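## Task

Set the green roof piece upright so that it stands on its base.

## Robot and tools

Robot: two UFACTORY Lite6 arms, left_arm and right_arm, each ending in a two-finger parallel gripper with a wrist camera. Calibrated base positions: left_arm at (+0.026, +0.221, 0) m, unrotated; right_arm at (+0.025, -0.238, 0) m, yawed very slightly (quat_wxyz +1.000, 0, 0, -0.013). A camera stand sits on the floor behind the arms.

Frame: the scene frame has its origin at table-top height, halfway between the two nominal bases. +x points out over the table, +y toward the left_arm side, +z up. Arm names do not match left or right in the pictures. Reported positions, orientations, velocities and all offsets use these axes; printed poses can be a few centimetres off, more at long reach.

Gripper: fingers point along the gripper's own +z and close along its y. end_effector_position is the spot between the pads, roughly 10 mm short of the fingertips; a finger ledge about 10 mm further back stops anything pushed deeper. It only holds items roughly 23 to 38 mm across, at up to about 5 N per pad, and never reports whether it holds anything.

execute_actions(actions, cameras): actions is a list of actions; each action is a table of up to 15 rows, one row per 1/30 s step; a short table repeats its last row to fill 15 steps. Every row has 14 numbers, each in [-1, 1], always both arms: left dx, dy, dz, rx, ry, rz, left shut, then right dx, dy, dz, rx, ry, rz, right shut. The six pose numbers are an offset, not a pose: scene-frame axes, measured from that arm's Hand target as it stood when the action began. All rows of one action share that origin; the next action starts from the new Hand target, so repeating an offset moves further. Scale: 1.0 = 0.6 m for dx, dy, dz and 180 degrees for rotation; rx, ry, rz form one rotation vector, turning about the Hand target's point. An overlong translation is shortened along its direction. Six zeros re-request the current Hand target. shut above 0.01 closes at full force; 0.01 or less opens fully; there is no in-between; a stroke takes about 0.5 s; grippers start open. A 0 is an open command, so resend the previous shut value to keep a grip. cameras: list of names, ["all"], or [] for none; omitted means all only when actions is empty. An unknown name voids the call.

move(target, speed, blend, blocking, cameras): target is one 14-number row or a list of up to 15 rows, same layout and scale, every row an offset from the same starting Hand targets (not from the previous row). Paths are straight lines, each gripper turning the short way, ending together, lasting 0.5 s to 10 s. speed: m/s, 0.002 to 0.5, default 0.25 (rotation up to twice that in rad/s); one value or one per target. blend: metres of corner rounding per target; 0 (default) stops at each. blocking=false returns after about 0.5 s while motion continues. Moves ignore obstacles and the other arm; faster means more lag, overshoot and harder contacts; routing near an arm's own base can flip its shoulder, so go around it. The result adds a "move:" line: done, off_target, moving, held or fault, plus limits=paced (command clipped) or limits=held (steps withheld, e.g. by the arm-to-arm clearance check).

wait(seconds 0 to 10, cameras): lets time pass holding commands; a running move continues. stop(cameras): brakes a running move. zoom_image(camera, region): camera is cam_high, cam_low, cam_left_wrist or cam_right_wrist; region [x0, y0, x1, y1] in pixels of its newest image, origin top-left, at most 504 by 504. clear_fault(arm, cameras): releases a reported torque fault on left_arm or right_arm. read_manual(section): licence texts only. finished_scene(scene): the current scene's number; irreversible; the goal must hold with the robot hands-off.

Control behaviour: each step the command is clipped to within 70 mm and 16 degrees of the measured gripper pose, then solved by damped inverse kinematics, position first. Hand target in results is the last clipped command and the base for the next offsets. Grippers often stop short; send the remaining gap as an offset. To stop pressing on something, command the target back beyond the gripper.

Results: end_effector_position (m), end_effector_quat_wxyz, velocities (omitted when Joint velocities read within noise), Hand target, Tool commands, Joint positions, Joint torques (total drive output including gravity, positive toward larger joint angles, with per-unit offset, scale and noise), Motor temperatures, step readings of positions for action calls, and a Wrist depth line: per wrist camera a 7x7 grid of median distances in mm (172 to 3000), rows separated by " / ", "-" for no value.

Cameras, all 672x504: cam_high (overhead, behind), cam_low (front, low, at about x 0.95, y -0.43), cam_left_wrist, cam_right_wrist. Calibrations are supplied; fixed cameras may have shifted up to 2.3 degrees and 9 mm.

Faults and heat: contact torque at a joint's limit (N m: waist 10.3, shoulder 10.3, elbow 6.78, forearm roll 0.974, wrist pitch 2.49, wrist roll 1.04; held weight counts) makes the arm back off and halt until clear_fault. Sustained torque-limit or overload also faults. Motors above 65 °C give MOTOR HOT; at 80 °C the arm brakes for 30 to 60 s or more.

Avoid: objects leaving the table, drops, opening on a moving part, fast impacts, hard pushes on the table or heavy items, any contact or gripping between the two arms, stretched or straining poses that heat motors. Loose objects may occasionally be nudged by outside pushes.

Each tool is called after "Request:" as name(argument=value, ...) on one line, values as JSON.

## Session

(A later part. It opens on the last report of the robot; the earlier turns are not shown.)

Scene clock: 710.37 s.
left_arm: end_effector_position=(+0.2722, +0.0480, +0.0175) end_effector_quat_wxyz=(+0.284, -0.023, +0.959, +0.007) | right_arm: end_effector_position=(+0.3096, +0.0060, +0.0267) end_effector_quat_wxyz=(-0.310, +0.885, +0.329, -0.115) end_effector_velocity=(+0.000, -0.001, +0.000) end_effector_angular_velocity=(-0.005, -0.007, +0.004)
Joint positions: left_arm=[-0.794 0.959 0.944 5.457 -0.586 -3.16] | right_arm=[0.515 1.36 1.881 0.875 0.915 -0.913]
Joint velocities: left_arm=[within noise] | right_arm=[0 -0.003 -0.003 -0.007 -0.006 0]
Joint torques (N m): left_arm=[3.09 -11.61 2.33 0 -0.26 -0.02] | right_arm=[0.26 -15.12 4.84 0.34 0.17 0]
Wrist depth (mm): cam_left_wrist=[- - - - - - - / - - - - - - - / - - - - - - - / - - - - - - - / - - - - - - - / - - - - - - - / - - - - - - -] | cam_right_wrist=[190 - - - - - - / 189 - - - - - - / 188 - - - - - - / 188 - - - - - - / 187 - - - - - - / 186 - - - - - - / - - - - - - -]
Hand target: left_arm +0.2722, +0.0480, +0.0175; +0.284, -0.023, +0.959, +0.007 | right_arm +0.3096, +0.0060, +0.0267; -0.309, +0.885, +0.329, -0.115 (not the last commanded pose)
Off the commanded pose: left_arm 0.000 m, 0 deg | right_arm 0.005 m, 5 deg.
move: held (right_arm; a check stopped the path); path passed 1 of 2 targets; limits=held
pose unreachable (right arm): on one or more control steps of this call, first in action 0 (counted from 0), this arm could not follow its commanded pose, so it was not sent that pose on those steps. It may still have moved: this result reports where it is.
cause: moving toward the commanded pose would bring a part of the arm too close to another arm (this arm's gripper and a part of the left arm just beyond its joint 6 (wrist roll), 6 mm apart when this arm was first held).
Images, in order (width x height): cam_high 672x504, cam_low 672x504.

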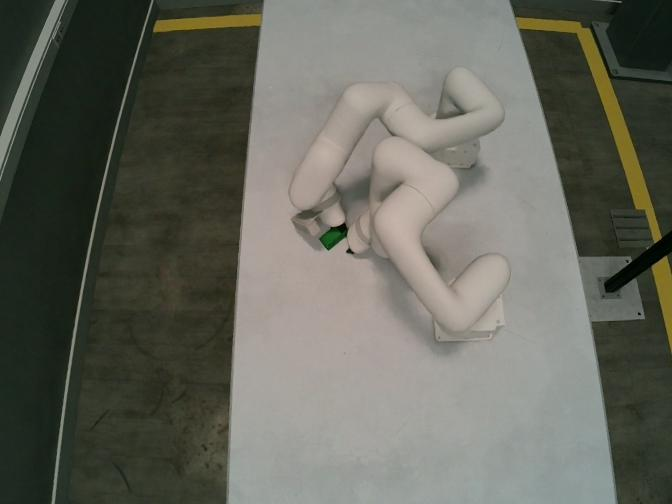

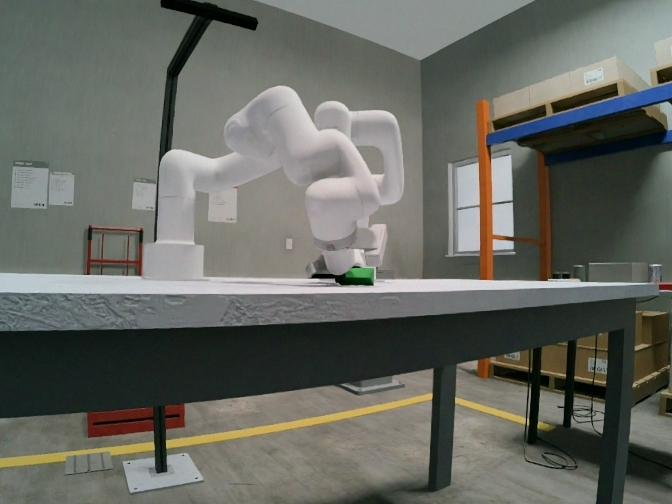

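Request:
move(target=[[0.0010,-0.0011,0.0087,-0.0210,-0.0182,0,0,0,0,0,0,0,0,0],[0.0010,-0.0011,0.0087,-0.0210,-0.0182,0,0,-0.0055,0.0063,0.0020,0.0194,0.0167,0,0]], speed=0.02, blend=0.0005, cameras=["cam_low","cam_high"])

Request:
zoom_image(camera="cam_low", region=[325, 262, 385, 295])

Request:
zoom_image(camera="cam_high", region=[310, 215, 360, 260])

Scene clock: 724.73 s.
left_arm: end_effector_position=(+0.2727, +0.0475, +0.0227) end_effector_quat_wxyz=(+0.310, -0.033, +0.950, -0.025) | right_arm: end_effector_position=(+0.3068, +0.0092, +0.0276) end_effector_quat_wxyz=(-0.340, +0.873, +0.325, -0.126) end_effector_velocity=(+0.000, +0.000, +0.000) end_effector_angular_velocity=(-0.003, -0.004, +0.001)
Joint positions: left_arm=[-0.791 0.94 0.897 5.575 -0.665 -3.303] | right_arm=[0.508 1.384 1.902 0.923 0.971 -0.948]
Joint velocities: left_arm=[within noise] | right_arm=[0.002 -0.001 -0.002 -0.002 -0.005 0]
Joint torques (N m): left_arm=[2.93 -11.28 4.63 0.28 -0.67 -0.02] | right_arm=[0.17 -15.27 4.94 0.75 1.06 -0.03]
Wrist depth (mm): cam_left_wrist=[- - - - - - - / - - - - - - - / - - - - - - - / - - - - - - - / - - - - - - - / - - - - - - - / - - - - - - -] | cam_right_wrist=[215 176 - - - - - / 214 175 - - - - - / 213 175 - - - - - / 212 174 - - - - - / 211 174 - - - - - / 211 - - - - - - / - - - - - - -]
Hand target: left_arm +0.2728, +0.0473, +0.0227; +0.310, -0.032, +0.950, -0.025 | right_arm +0.3068, +0.0092, +0.0276; -0.340, +0.873, +0.326, -0.126 (not the last commanded pose)
Off the commanded pose: left_arm 0.000 m, 0 deg | right_arm 0.001 m, 1 deg.
move: held (right_arm; a check stopped the path); path passed 1 of 2 targets; limits=held
pose unreachable (right arm): on one or more control steps of this call, first in action 0 (counted from 0), this arm could not follow its commanded pose, so it was not sent that pose on those steps. It may still have moved: this result reports where it is.
cause: moving toward the commanded pose would bring a part of the arm too close to another arm (this arm's gripper and a part of the left arm just beyond its joint 6 (wrist roll), at the place that arm is still heading or pushing toward).
Images, in order (width x height): cam_high 672x504, cam_low 672x504.

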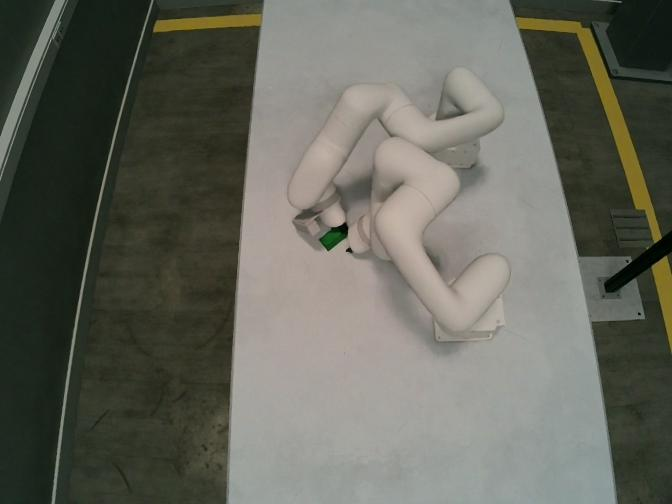

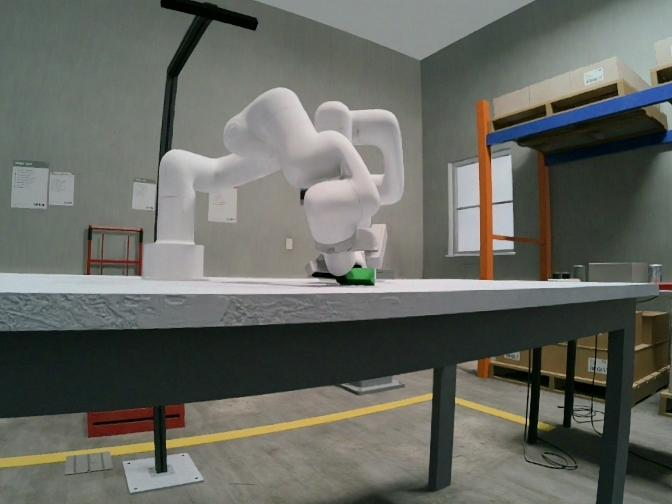

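Scaled by 8.400 from the camera's 672x504 image, which has a finer 960x720 frame.

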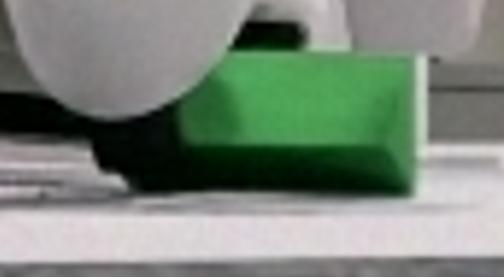

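Scaled by 10.080 from the camera's 672x504 image, which has a finer 960x720 frame.

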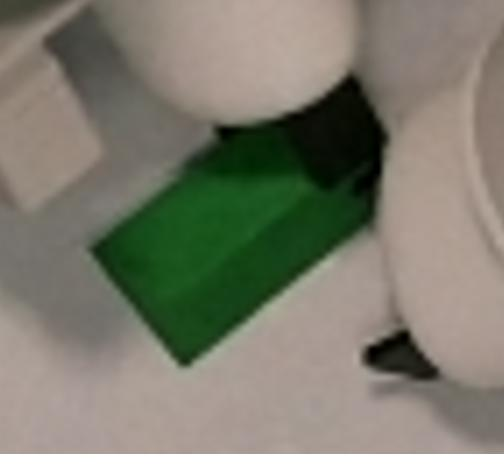

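Request:
move(target=[-0.0027,0.0032,0.005,0,0,0,0,0,0,0,0,0,0,0], speed=0.02, cameras=["cam_low","cam_high"])

Request:
zoom_image(camera="cam_low", region=[325, 262, 385, 295])

Request:
zoom_image(camera="cam_high", region=[310, 215, 360, 260])

Scene clock: 730.97 s.
left_arm: end_effector_position=(+0.2712, +0.0492, +0.0257) end_effector_quat_wxyz=(+0.310, -0.032, +0.950, -0.025) | right_arm: end_effector_position=(+0.3068, +0.0092, +0.0276) end_effector_quat_wxyz=(-0.340, +0.873, +0.325, -0.126)
Joint positions: left_arm=[-0.791 0.921 0.877 5.578 -0.666 -3.304] | right_arm=[0.509 1.384 1.902 0.922 0.971 -0.948]
Joint torques (N m): left_arm=[3.41 -12.05 1.67 -0.1 -0.25 -0.04] | right_arm=[1.77 -15.44 5.78 0.38 0.3 0]
Wrist depth (mm): cam_left_wrist=[- - - - - - - / - - - - - - - / - - - - - - - / - - - - - - - / - - - - - - - / - - - - - - - / - - - - - - -] | cam_right_wrist=[215 176 - - - - - / 214 175 - - - - - / 213 175 - - - - - / 212 174 - - - - - / 211 173 - - - - - / 210 - - - - - - / - - - - - - -]
Hand target: left_arm +0.2712, +0.0493, +0.0257; +0.310, -0.032, +0.950, -0.025 | right_arm +0.3068, +0.0092, +0.0276; -0.340, +0.873, +0.326, -0.126
Off the commanded pose: left_arm 0.000 m, 0 deg | right_arm 0.000 m, 0 deg.
move: done
Images, in order (width x height): cam_high 672x504, cam_low 672x504.

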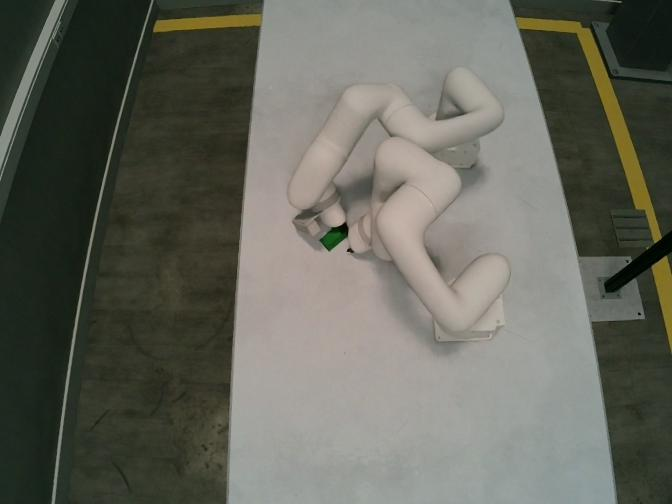

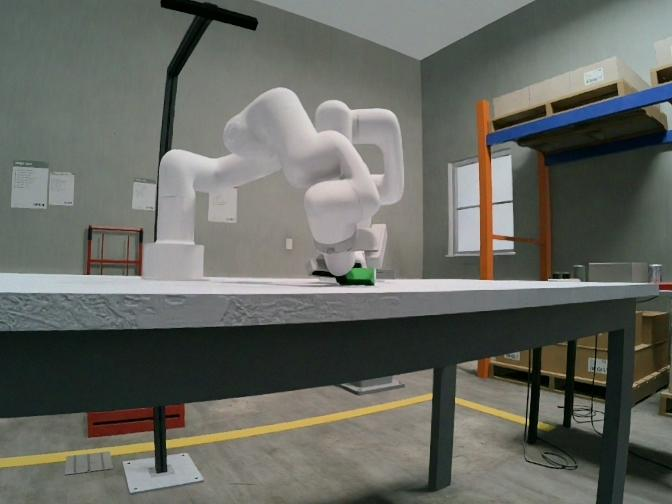

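Scaled by 8.400 from the camera's 672x504 image, which has a finer 960x720 frame.

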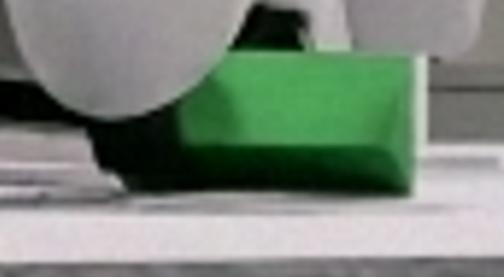

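Scaled by 10.080 from the camera's 672x504 image, which has a finer 960x720 frame.

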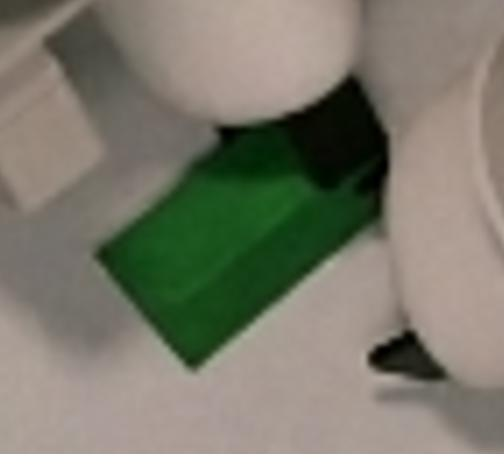

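Request:
wait(seconds=0, cameras=["cam_right_wrist","cam_left_wrist","cam_low"])

Request:
zoom_image(camera="cam_low", region=[320, 268, 350, 292])

Scene clock: 733.27 s.
left_arm: end_effector_position=(+0.2712, +0.0493, +0.0257) end_effector_quat_wxyz=(+0.310, -0.032, +0.950, -0.025) | right_arm: end_effector_position=(+0.3068, +0.0092, +0.0276) end_effector_quat_wxyz=(-0.340, +0.873, +0.326, -0.126)
Joint positions: left_arm=[-0.791 0.921 0.877 5.577 -0.666 -3.304] | right_arm=[0.508 1.384 1.902 0.922 0.971 -0.948]
Joint torques (N m): left_arm=[3.33 -12.18 1.46 -0.1 -0.2 -0.05] | right_arm=[-4.63 -14.48 7.38 0.39 0.27 0]
Wrist depth (mm): cam_left_wrist=[- - - - - - - / - - - - - - - / - - - - - - - / - - - - - - - / - - - - - - - / - - - - - - - / - - - - - - -] | cam_right_wrist=[214 176 - - - - - / 214 175 - - - - - / 212 174 - - - - - / 212 174 - - - - - / 210 173 - - - - - / 210 - - - - - - / - - - - - - -]
Hand target: left_arm +0.2712, +0.0493, +0.0257; +0.310, -0.032, +0.950, -0.025 | right_arm +0.3068, +0.0092, +0.0276; -0.340, +0.873, +0.326, -0.126
Tool commands: left_gripper/shut=+0.0 right_gripper/shut=+0.0
Off the commanded pose: left_arm 0.000 m, 0 deg | right_arm 0.000 m, 0 deg.
camera_calibration:
cam_left_wrist: T_world_to_cam=[[-0.0346913, 0.996457, -0.0766172, -0.00269176], [0.791078, 0.0742281, 0.607195, -0.17221], [0.610731, -0.0395458, -0.79085, -0.0952434], [0, 0, 0, 1]] pos_world=[0.194306, 0.0116986, 0.0290356]
cam_right_wrist: T_world_to_cam=[[0.471963, -0.534866, -0.700834, -0.0823287], [-0.755018, -0.655654, -0.00806668, 0.304489], [-0.45519, 0.53295, -0.713278, 0.201128], [0, 0, 0, 1]] pos_world=[0.360302, 0.0484135, 0.0882175]
Images, in order (width x height): cam_low 672x504, cam_left_wrist 672x504, cam_right_wrist 672x504.

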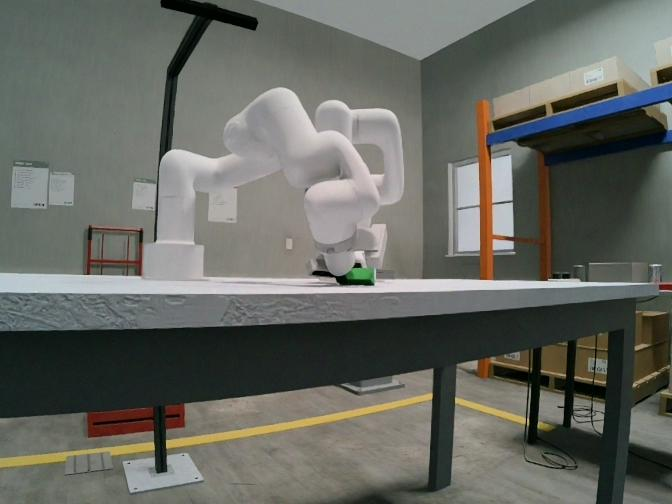

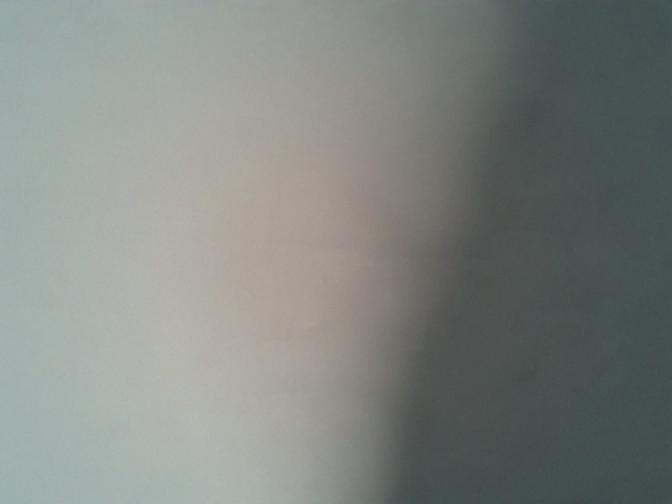

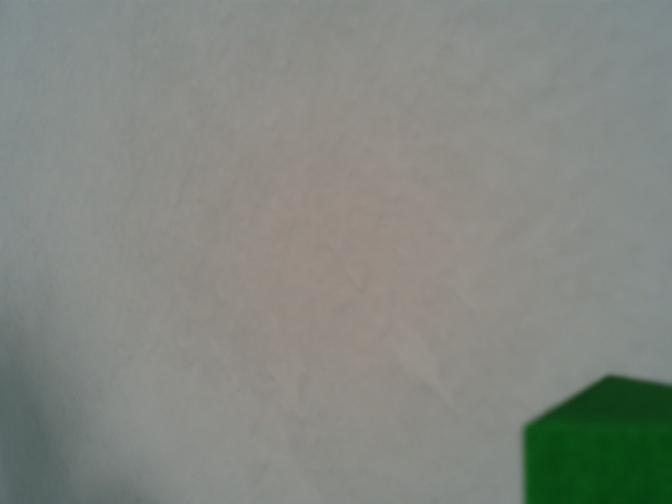

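Scaled by 16.800 from the camera's 672x504 image, which has a finer 960x720 frame.

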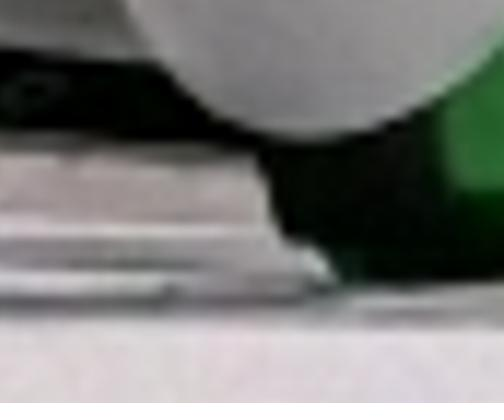

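Request:
move(target=[[-0.0016,0.0019,0.0033,0,0,0,0,-0.0013,0.0015,0.0048,-0.0147,-0.0127,0,0],[-0.0016,0.0019,0.0033,0,0,0,0,-0.0032,0.0037,-0.0014,-0.0147,-0.0127,0,0]], speed=0.03, blend=0.001, cameras=["cam_low","cam_high","cam_right_wrist"])

Request:
zoom_image(camera="cam_low", region=[325, 262, 385, 295])

Request:
zoom_image(camera="cam_high", region=[310, 215, 360, 260])

Scene clock: 744.70 s.
left_arm: end_effector_position=(+0.2702, +0.0504, +0.0277) end_effector_quat_wxyz=(+0.310, -0.032, +0.950, -0.025) | right_arm: end_effector_position=(+0.3049, +0.0114, +0.0268) end_effector_quat_wxyz=(-0.313, +0.883, +0.329, -0.116)
Joint positions: left_arm=[-0.79 0.909 0.865 5.578 -0.666 -3.304] | right_arm=[0.532 1.355 1.868 0.895 0.909 -0.918]
Joint torques (N m): left_arm=[3.18 -12.25 1.46 0.04 -0.22 0.04] | right_arm=[4.8 -12.25 8.28 0.52 0.24 -0.08]
Wrist depth (mm): cam_left_wrist=[- - - - - - - / - - - - - - - / - - - - - - - / - - - - - - - / - - - - - - - / - - - - - - - / - - - - - - -] | cam_right_wrist=[182 - - - - - - / 182 - - - - - - / 192 - - - - - - / 191 - - - - - - / 190 - - - - - - / 190 - - - - - - / - - - - - - -]
Hand target: left_arm +0.2702, +0.0504, +0.0277; +0.310, -0.032, +0.950, -0.025 | right_arm +0.3049, +0.0114, +0.0267; -0.313, +0.883, +0.329, -0.116
Off the commanded pose: left_arm 0.000 m, 0 deg | right_arm 0.000 m, 0 deg.
move: done
camera_calibration:
cam_right_wrist: T_world_to_cam=[[0.49898, -0.566306, -0.655986, -0.0898862], [-0.75473, -0.65599, -0.00778126, 0.304341], [-0.425913, 0.498975, -0.754733, 0.191039], [0, 0, 0, 1]] pos_world=[0.355912, 0.0534179, 0.0875873]
Images, in order (width x height): cam_high 672x504, cam_low 672x504, cam_right_wrist 672x504.

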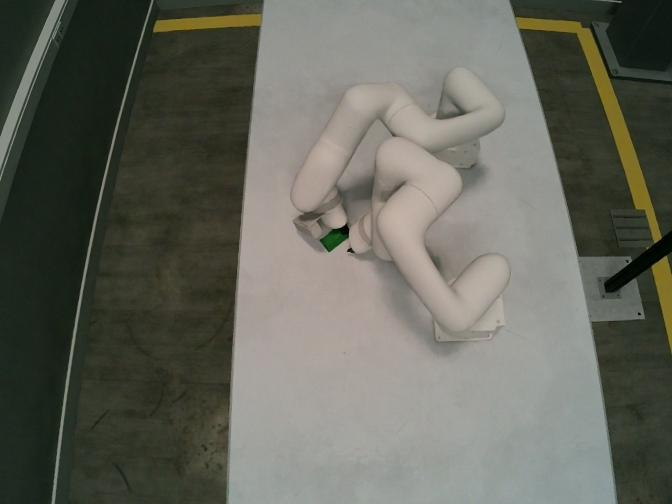

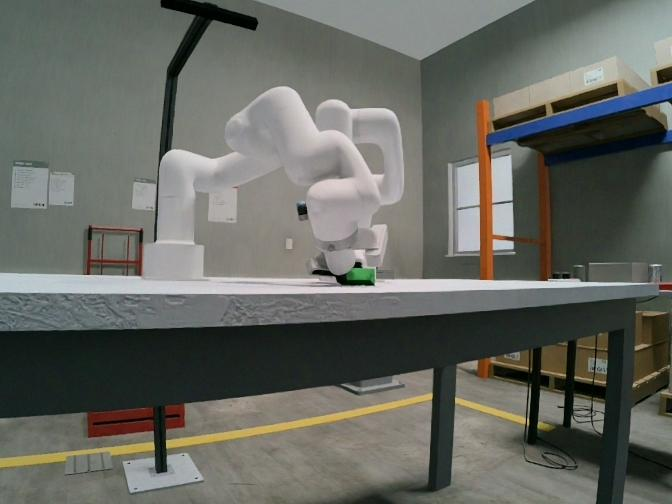

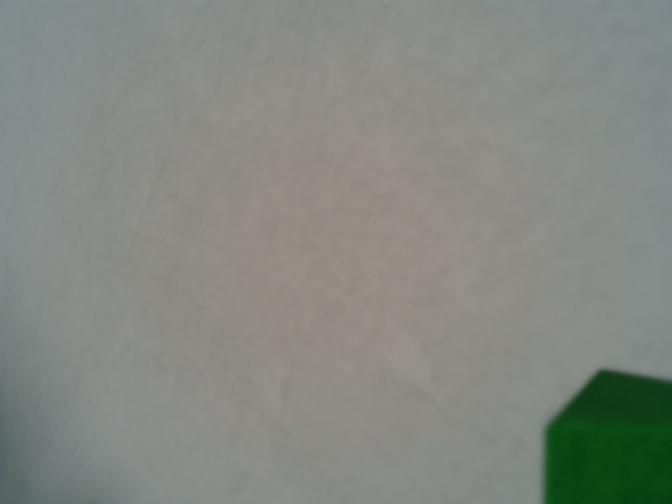

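Scaled by 8.400 from the camera's 672x504 image, which has a finer 960x720 frame.

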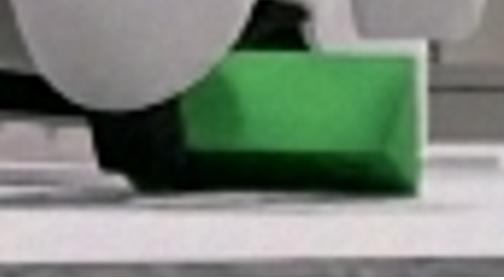

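Scaled by 10.080 from the camera's 672x504 image, which has a finer 960x720 frame.

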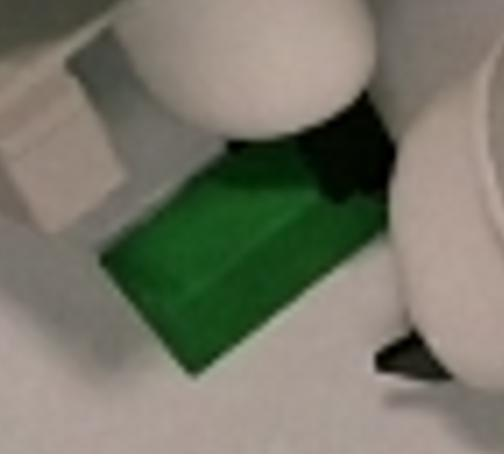

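Request:
execute_actions(actions=[[[0,0,0,0,0,0,0,0,0,0,0,0,0,1]],[[0,0,0,0,0,0,0,0,0,0,0,0,0,1]]], cameras=["cam_low","cam_high","cam_right_wrist"])

Request:
zoom_image(camera="cam_low", region=[325, 262, 385, 295])

Request:
zoom_image(camera="cam_high", region=[310, 215, 360, 260])

Scene clock: 748.43 s.
left_arm: end_effector_position=(+0.2702, +0.0504, +0.0277) end_effector_quat_wxyz=(+0.310, -0.032, +0.950, -0.025) | right_arm: end_effector_position=(+0.3049, +0.0114, +0.0267) end_effector_quat_wxyz=(-0.313, +0.883, +0.329, -0.116)
Joint positions: left_arm=[-0.79 0.909 0.865 5.578 -0.666 -3.304] | right_arm=[0.532 1.356 1.868 0.895 0.909 -0.918]
Joint torques (N m): left_arm=[3.43 -12.19 1.72 0.04 -0.21 0.04] | right_arm=[4.37 -11.56 8.46 0.51 0.29 -0.08]
Wrist depth (mm): cam_left_wrist=[- - - - - - - / - - - - - - - / - - - - - - - / - - - - - - - / - - - - - - - / - - - - - - - / - - - - - - -] | cam_right_wrist=[182 - - - - - - / 192 - - - - - - / 192 - - - - - - / 191 - - - - - - / 190 - - - - - - / 189 - - - - - - / - - - - - - -]
Hand target: left_arm +0.2702, +0.0504, +0.0277; +0.310, -0.032, +0.950, -0.025 | right_arm +0.3049, +0.0114, +0.0267; -0.313, +0.883, +0.329, -0.116
Off the commanded pose: left_arm 0.000 m, 0 deg | right_arm 0.000 m, 0 deg.
Step readings (end_effector_position of left_arm | right_arm):
0: (+0.2702, +0.0504, +0.0277) | (+0.3049, +0.0114, +0.0267)
1: (+0.2702, +0.0504, +0.0277) | (+0.3049, +0.0114, +0.0267)
2: (+0.2702, +0.0504, +0.0277) | (+0.3049, +0.0114, +0.0267)
4: (+0.2702, +0.0504, +0.0277) | (+0.3049, +0.0114, +0.0267)
8: (+0.2702, +0.0504, +0.0277) | (+0.3049, +0.0114, +0.0267)
15: (+0.2702, +0.0504, +0.0277) | (+0.3049, +0.0114, +0.0267)
16: (+0.2702, +0.0504, +0.0277) | (+0.3049, +0.0114, +0.0267)
17: (+0.2702, +0.0504, +0.0277) | (+0.3049, +0.0114, +0.0267)
19: (+0.2702, +0.0504, +0.0277) | (+0.3049, +0.0114, +0.0267)
23: (+0.2702, +0.0504, +0.0277) | (+0.3049, +0.0114, +0.0267)
30: (+0.2702, +0.0504, +0.0277) | (+0.3049, +0.0114, +0.0267)
camera_calibration:
cam_right_wrist: T_world_to_cam=[[0.499067, -0.566218, -0.655994, -0.0899216], [-0.7547, -0.656023, -0.00791779, 0.304343], [-0.425864, 0.49903, -0.754724, 0.191017], [0, 0, 0, 1]] pos_world=[0.355912, 0.0534176, 0.0875871]
Images, in order (width x height): cam_high 672x504, cam_low 672x504, cam_right_wrist 672x504.

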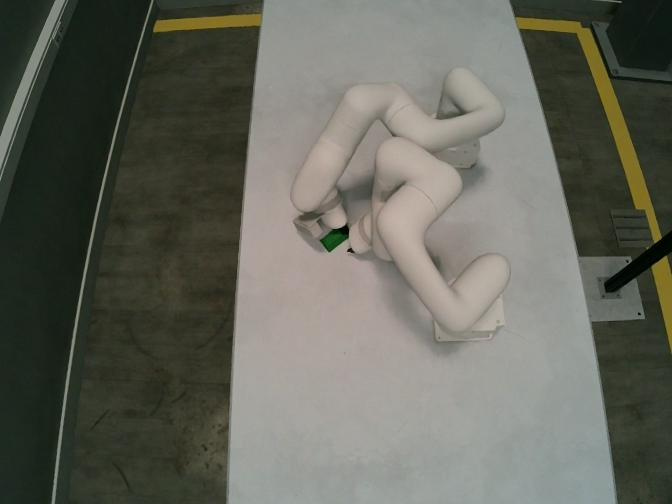

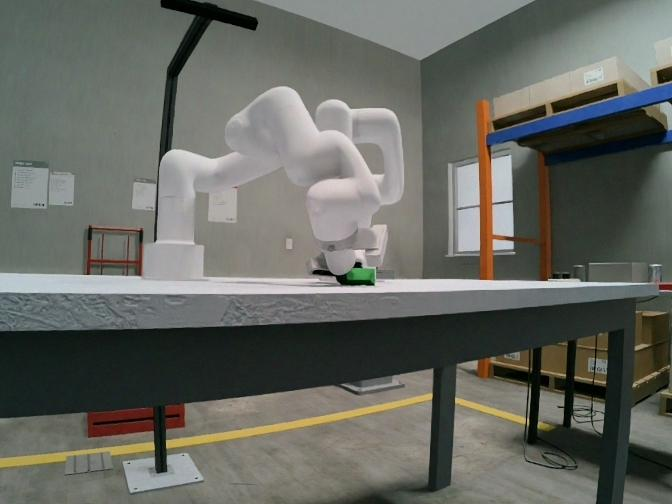

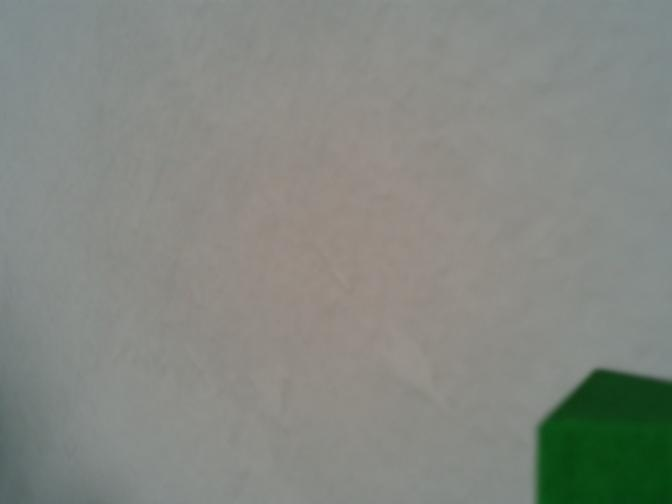

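Scaled by 8.400 from the camera's 672x504 image, which has a finer 960x720 frame.

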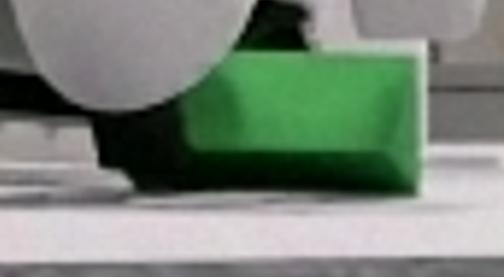

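Scaled by 10.080 from the camera's 672x504 image, which has a finer 960x720 frame.

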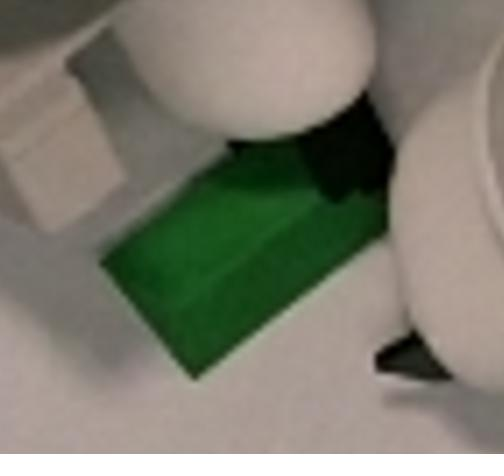

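Request:
move(target=[[-0.0333,0.0433,0.025,0,0,0,0,0,0,0,0,0,0,1],[-0.1503,0.2493,0.2038,0,0,0,0,0,0,0,0,0,0,1]], speed=[0.05,0.2], blend=0.01, cameras=["cam_low","cam_high"])

Request:
zoom_image(camera="cam_low", region=[315, 255, 395, 295])

Request:
zoom_image(camera="cam_high", region=[310, 215, 360, 260])

Scene clock: 752.33 s.
left_arm: end_effector_position=(+0.2111, +0.1470, +0.0960) end_effector_quat_wxyz=(+0.315, -0.034, +0.948, -0.021) | right_arm: end_effector_position=(+0.3049, +0.0114, +0.0267) end_effector_quat_wxyz=(-0.313, +0.883, +0.329, -0.116)
Joint positions: left_arm=[-0.597 0.281 0.214 5.76 -0.698 -3.298] | right_arm=[0.532 1.356 1.868 0.895 0.909 -0.918]
Joint torques (N m): left_arm=[-3.7 -3.06 6.55 -0.11 -0.36 -0.04] | right_arm=[4.13 -12.41 8.16 0.48 0.53 -0.07]
Wrist depth (mm): cam_left_wrist=[- - - - - - - / - - - - - - - / - - - - - - - / - - - - - - - / - - - - - - - / - - - - - - - / - 173 - - - - -] | cam_right_wrist=[182 - - - - - - / 193 - - - - - - / 192 - - - - - - / 191 - - - - - - / 190 - - - - - - / 189 - - - - - - / - - - - - - -]
Hand target: left_arm +0.2111, +0.1470, +0.0959; +0.315, -0.034, +0.948, -0.021 (not the last commanded pose) | right_arm +0.3049, +0.0114, +0.0267; -0.313, +0.883, +0.329, -0.116
Off the commanded pose: left_arm 0.082 m, 1 deg | right_arm 0.000 m, 0 deg.
move: held (left_arm; a check stopped the path); path passed 1 of 2 targets; limits=held
pose unreachable (left arm): on one or more control steps of this call, first in action 0 (counted from 0), this arm could not follow its commanded pose, so it was not sent that pose on those steps. It may still have moved: this result reports where it is.
cause: moving toward the commanded pose would bring two parts of the arm too close to each other (joints 2 (shoulder) to 4 (forearm roll) lie between them).
Images, in order (width x height): cam_high 672x504, cam_low 672x504.

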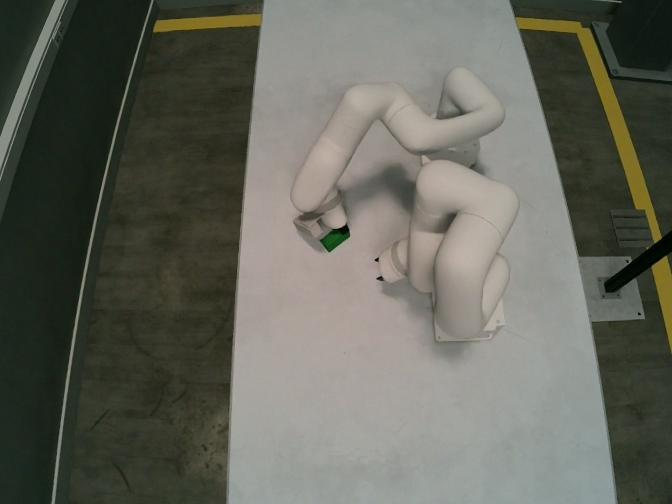

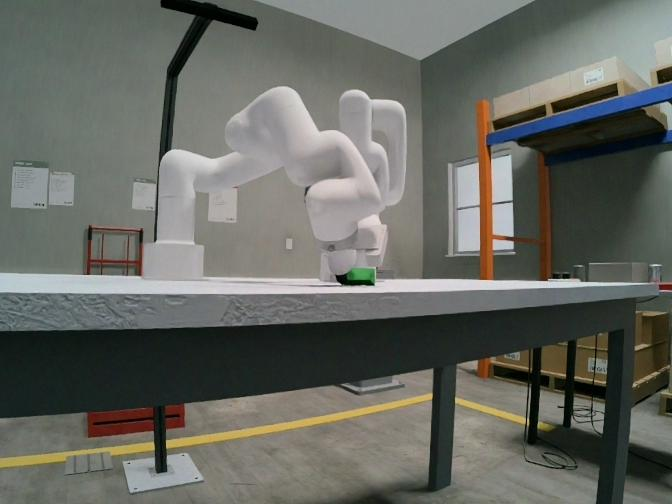

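Scaled by 6.300 from the camera's 672x504 image, which has a finer 960x720 frame.

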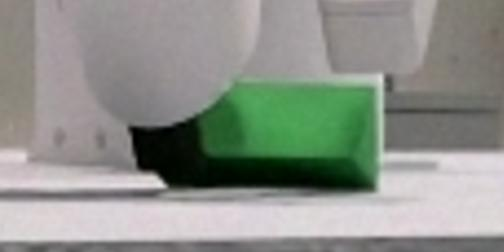

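Scaled by 10.080 from the camera's 672x504 image, which has a finer 960x720 frame.

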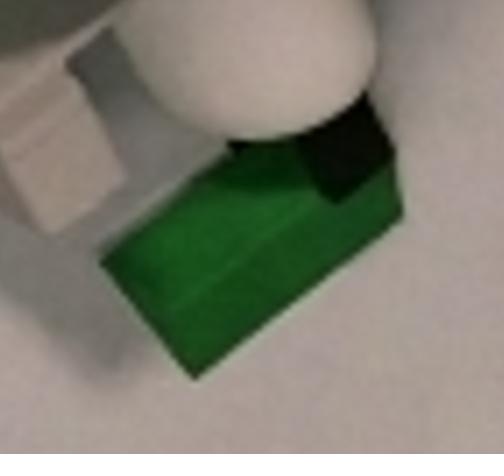

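Request:
move(target=[0,0,0,0,0,0,0,0,0,0.0333,0,0,0,1], speed=0.05, cameras=["cam_low","cam_high"])

Request:
zoom_image(camera="cam_low", region=[315, 245, 395, 295])

Request:
zoom_image(camera="cam_high", region=[310, 215, 360, 260])

Scene clock: 754.30 s.
left_arm: end_effector_position=(+0.2111, +0.1470, +0.0959) end_effector_quat_wxyz=(+0.315, -0.034, +0.948, -0.021) | right_arm: end_effector_position=(+0.3049, +0.0114, +0.0467) end_effector_quat_wxyz=(-0.313, +0.883, +0.329, -0.116)
Joint positions: left_arm=[-0.597 0.281 0.215 5.76 -0.698 -3.298] | right_arm=[0.532 1.278 1.816 0.88 0.925 -0.893]
Joint torques (N m): left_arm=[-3.68 -2.74 7.06 -0.1 -0.36 -0.04] | right_arm=[4.34 -15.39 5.53 0.4 0.51 0.01]
Wrist depth (mm): cam_left_wrist=[- - - - - - - / - - - - - - - / - - - - - - - / - - - - - - - / - - - - - - - / - - - - - - - / 175 173 - - - - -] | cam_right_wrist=[217 186 - - - - - / 229 185 - - - - - / 227 185 - - - - - / 226 184 - - - - - / 226 184 - - - - - / 225 183 - - - - - / - - - - - - -]
Hand target: left_arm +0.2111, +0.1470, +0.0959; +0.315, -0.034, +0.948, -0.021 | right_arm +0.3049, +0.0114, +0.0467; -0.313, +0.883, +0.329, -0.116
Off the commanded pose: left_arm 0.000 m, 0 deg | right_arm 0.000 m, 0 deg.
move: done
Images, in order (width x height): cam_high 672x504, cam_low 672x504.

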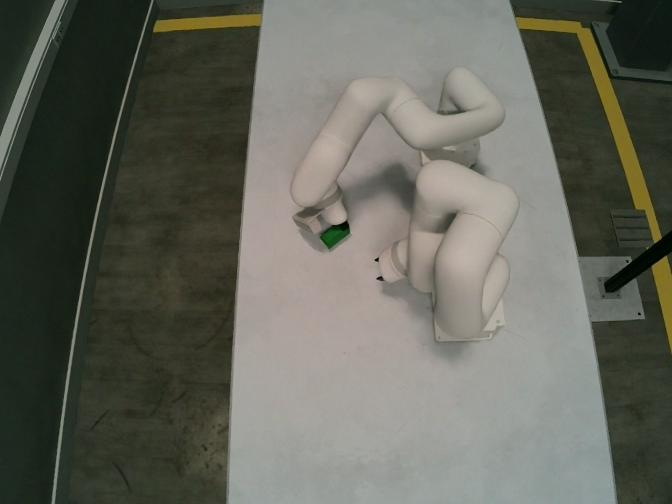

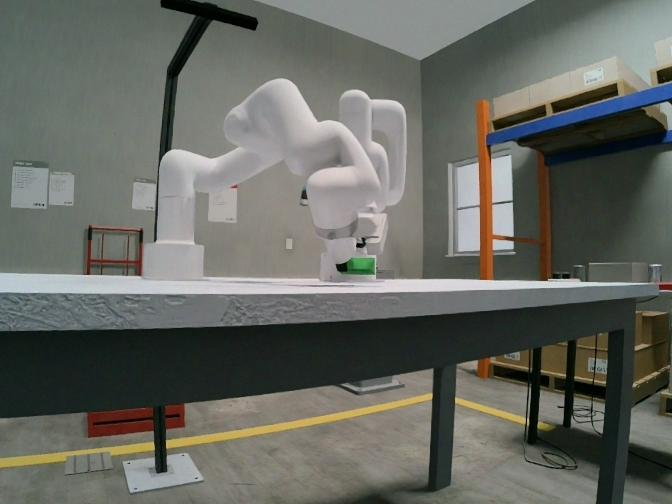

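Scaled by 6.300 from the camera's 672x504 image, which has a finer 960x720 frame.

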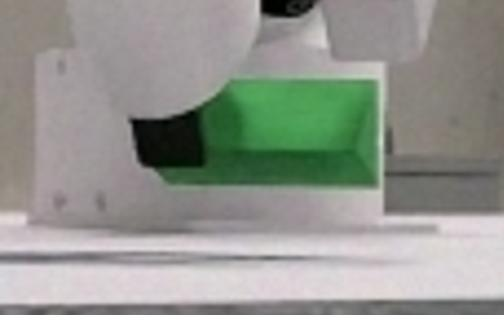

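Scaled by 10.080 from the camera's 672x504 image, which has a finer 960x720 frame.

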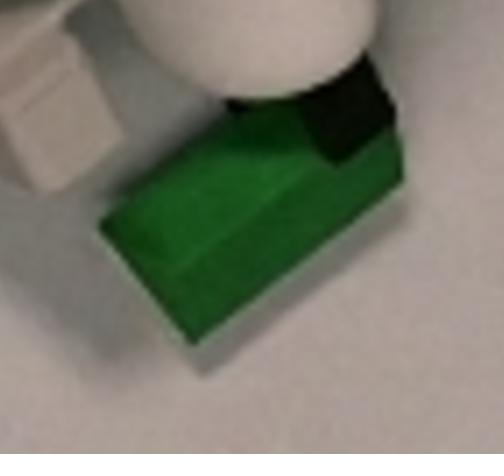

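Request:
move(target=[[0,0,0,0,0,0,0,0,0,0.1556,-0.1640,-0.1416,0,1],[0,0,0,0,0,0,0,0.0085,-0.0857,0.1556,-0.0395,-0.2309,0.4207,1]], speed=0.2, blend=0.01, cameras=["cam_low","cam_high","cam_right_wrist"])

Request:
zoom_image(camera="cam_low", region=[290, 200, 410, 290])

Scene clock: 764.97 s.
left_arm: end_effector_position=(+0.2111, +0.1470, +0.0959) end_effector_quat_wxyz=(+0.315, -0.034, +0.948, -0.021) | right_arm: end_effector_position=(+0.3100, -0.0400, +0.1401) end_effector_quat_wxyz=(+0.000, +0.501, +0.865, +0.000)
Joint positions: left_arm=[-0.597 0.281 0.215 5.76 -0.698 -3.298] | right_arm=[0.632 0.734 1.432 -0.001 0.697 -1.485]
Joint torques (N m): left_arm=[-3.69 -2.94 6.59 -0.02 -0.36 -0.04] | right_arm=[-4.65 -13.15 5.7 0.48 -0.16 -0.04]
Wrist depth (mm): cam_left_wrist=[- - - - - - - / - - - - - - - / - - - - - - - / - - - - - - - / - - - - - - - / - - - - - - - / 175 173 - - - - -] | cam_right_wrist=[190 190 189 189 189 189 189 / 189 189 189 189 189 189 189 / 189 189 189 189 189 188 188 / 189 189 189 189 189 188 188 / 189 189 189 188 188 188 188 / 189 189 188 188 188 188 188 / - - - - - - -]
Hand target: left_arm +0.2111, +0.1470, +0.0959; +0.315, -0.034, +0.948, -0.021 | right_arm +0.3100, -0.0400, +0.1401; +0.000, +0.501, +0.865, +0.000
Off the commanded pose: left_arm 0.000 m, 0 deg | right_arm 0.000 m, 0 deg.
move: done
camera_calibration:
cam_right_wrist: T_world_to_cam=[[0.863297, 0.503498, -0.0347499, -0.204387], [0.503687, -0.863878, -0.00372037, -0.123634], [-0.0318928, -0.0142913, -0.999389, 0.195996], [0, 0, 0, 1]] pos_world=[0.244971, -0.00109522, 0.188313]
Images, in order (width x height): cam_high 672x504, cam_low 672x504, cam_right_wrist 672x504.

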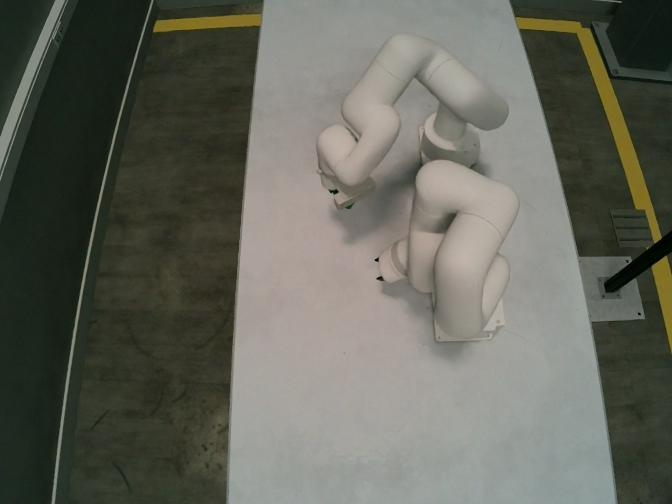

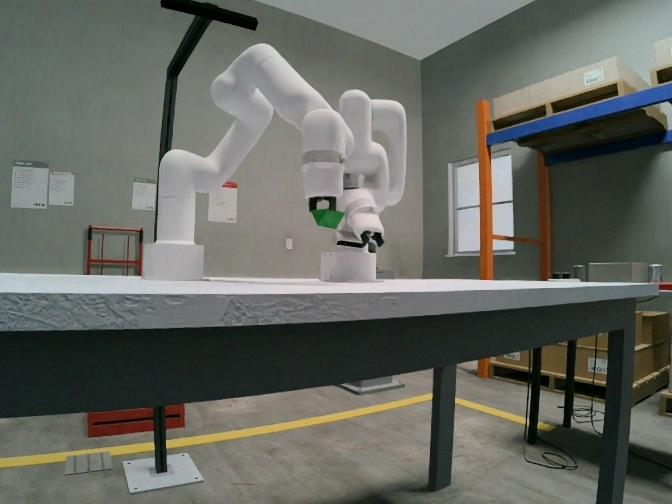

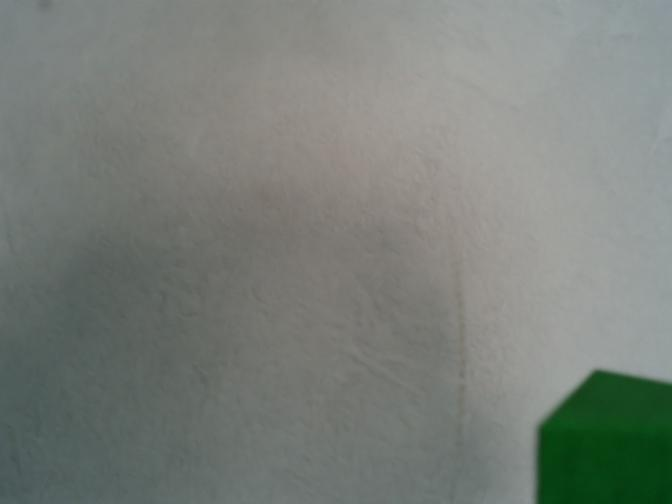

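Scaled by 4.200 from the camera's 672x504 image, which has a finer 960x720 frame.

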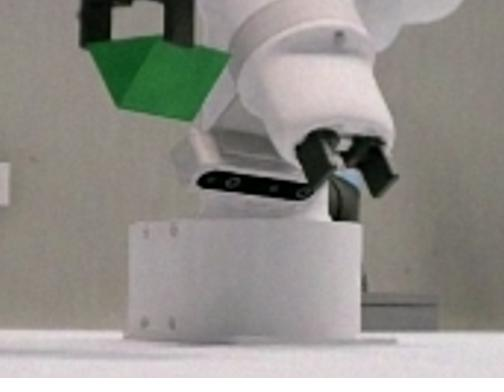

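Request:
move(target=[0,0,0,0,0,0,0,0,-0.0167,-0.1333,0.1381,-0.2411,0,1], speed=0.2, cameras=["cam_low","cam_high"])

Request:
zoom_image(camera="cam_low", region=[290, 220, 370, 290])

Scene clock: 769.13 s.
left_arm: end_effector_position=(+0.2111, +0.1470, +0.0959) end_effector_quat_wxyz=(+0.315, -0.034, +0.948, -0.021) | right_arm: end_effector_position=(+0.3100, -0.0500, +0.0601) end_effector_quat_wxyz=(+0.212, +0.454, +0.784, +0.366)
Joint positions: left_arm=[-0.597 0.281 0.215 5.76 -0.698 -3.298] | right_arm=[0.635 0.864 0.865 0.09 -0.873 -1.572]
Joint torques (N m): left_arm=[-3.66 -2.97 6.56 0.01 -0.34 -0.03] | right_arm=[-4.28 -7.77 5.9 -0.07 -0.82 0.09]
Wrist depth (mm): cam_left_wrist=[- - - - - - - / - - - - - - - / - - - - - - - / - - - - - - - / - - - - - - - / - - - - - - - / 175 173 - - - - -] | cam_right_wrist=[- - - - - - 218 / - - - - - - 219 / - - - - - - 219 / - - - - - - 219 / - - - - - - 219 / - - - - - - 220 / - - - - - - -]
Hand target: left_arm +0.2111, +0.1470, +0.0959; +0.315, -0.034, +0.948, -0.021 | right_arm +0.3100, -0.0500, +0.0601; +0.212, +0.454, +0.784, +0.366
Off the commanded pose: left_arm 0.000 m, 0 deg | right_arm 0.000 m, 0 deg.
move: done
Images, in order (width x height): cam_high 672x504, cam_low 672x504.

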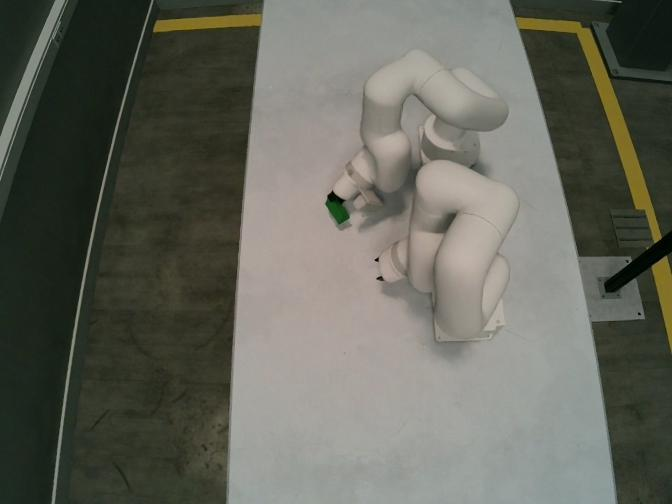

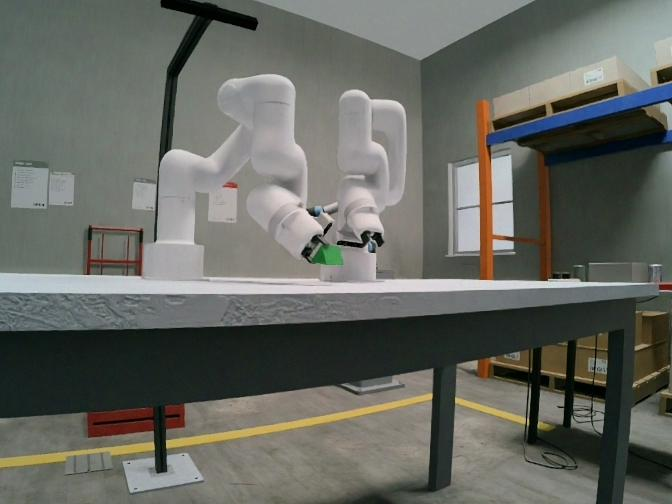

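Scaled by 6.300 from the camera's 672x504 image, which has a finer 960x720 frame.

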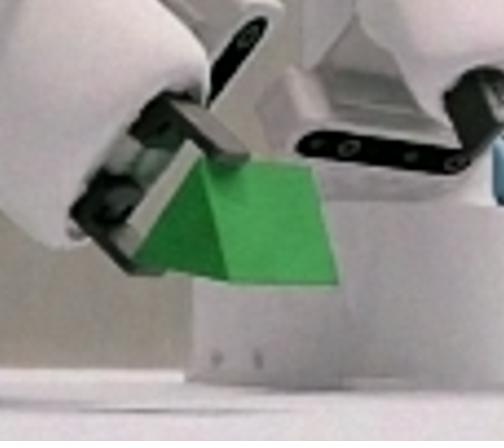

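Request:
move(target=[0,0,0,0,0,0,0,0,0,-0.0468,0,0,0,1], speed=0.05, cameras=["cam_low"])

Request:
zoom_image(camera="cam_low", region=[295, 245, 355, 290])

Scene clock: 770.93 s.
left_arm: end_effector_position=(+0.2111, +0.1470, +0.0959) end_effector_quat_wxyz=(+0.315, -0.034, +0.948, -0.021) | right_arm: end_effector_position=(+0.3100, -0.0500, +0.0320) end_effector_quat_wxyz=(+0.212, +0.454, +0.784, +0.366)
Joint positions: left_arm=[-0.597 0.281 0.215 5.76 -0.698 -3.298] | right_arm=[0.635 1.004 0.932 0.085 -0.945 -1.564]
Joint torques (N m): left_arm=[-3.74 -3.1 6.84 0.02 -0.33 -0.04] | right_arm=[-3.73 -8.15 5.21 -0.1 -0.82 0.09]
Wrist depth (mm): cam_left_wrist=[- - - - - - - / - - - - - - - / - - - - - - - / - - - - - - - / - - - - - - - / - - - - - - - / 175 173 - - - - -] | cam_right_wrist=[- - - - - - - / - - - - - - - / - - - - - - - / - - - - - - - / - - - - - - - / - - - - - - - / - - - - - - -]
Hand target: left_arm +0.2111, +0.1470, +0.0959; +0.315, -0.034, +0.948, -0.021 | right_arm +0.3100, -0.0500, +0.0320; +0.212, +0.454, +0.784, +0.366
Off the commanded pose: left_arm 0.000 m, 0 deg | right_arm 0.000 m, 0 deg.
move: done
Images, in order (width x height): cam_low 672x504.

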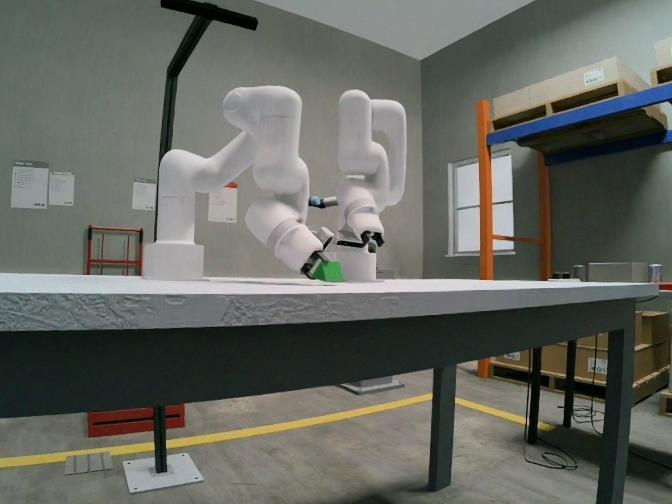

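Scaled by 8.400 from the camera's 672x504 image, which has a finer 960x720 frame.

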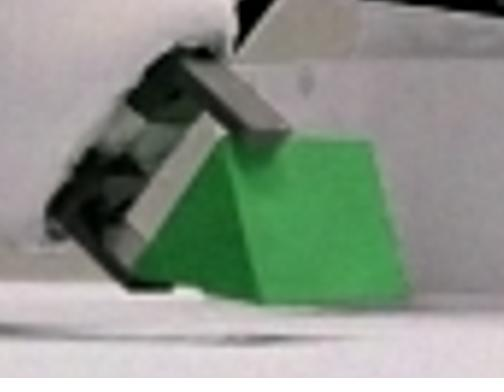

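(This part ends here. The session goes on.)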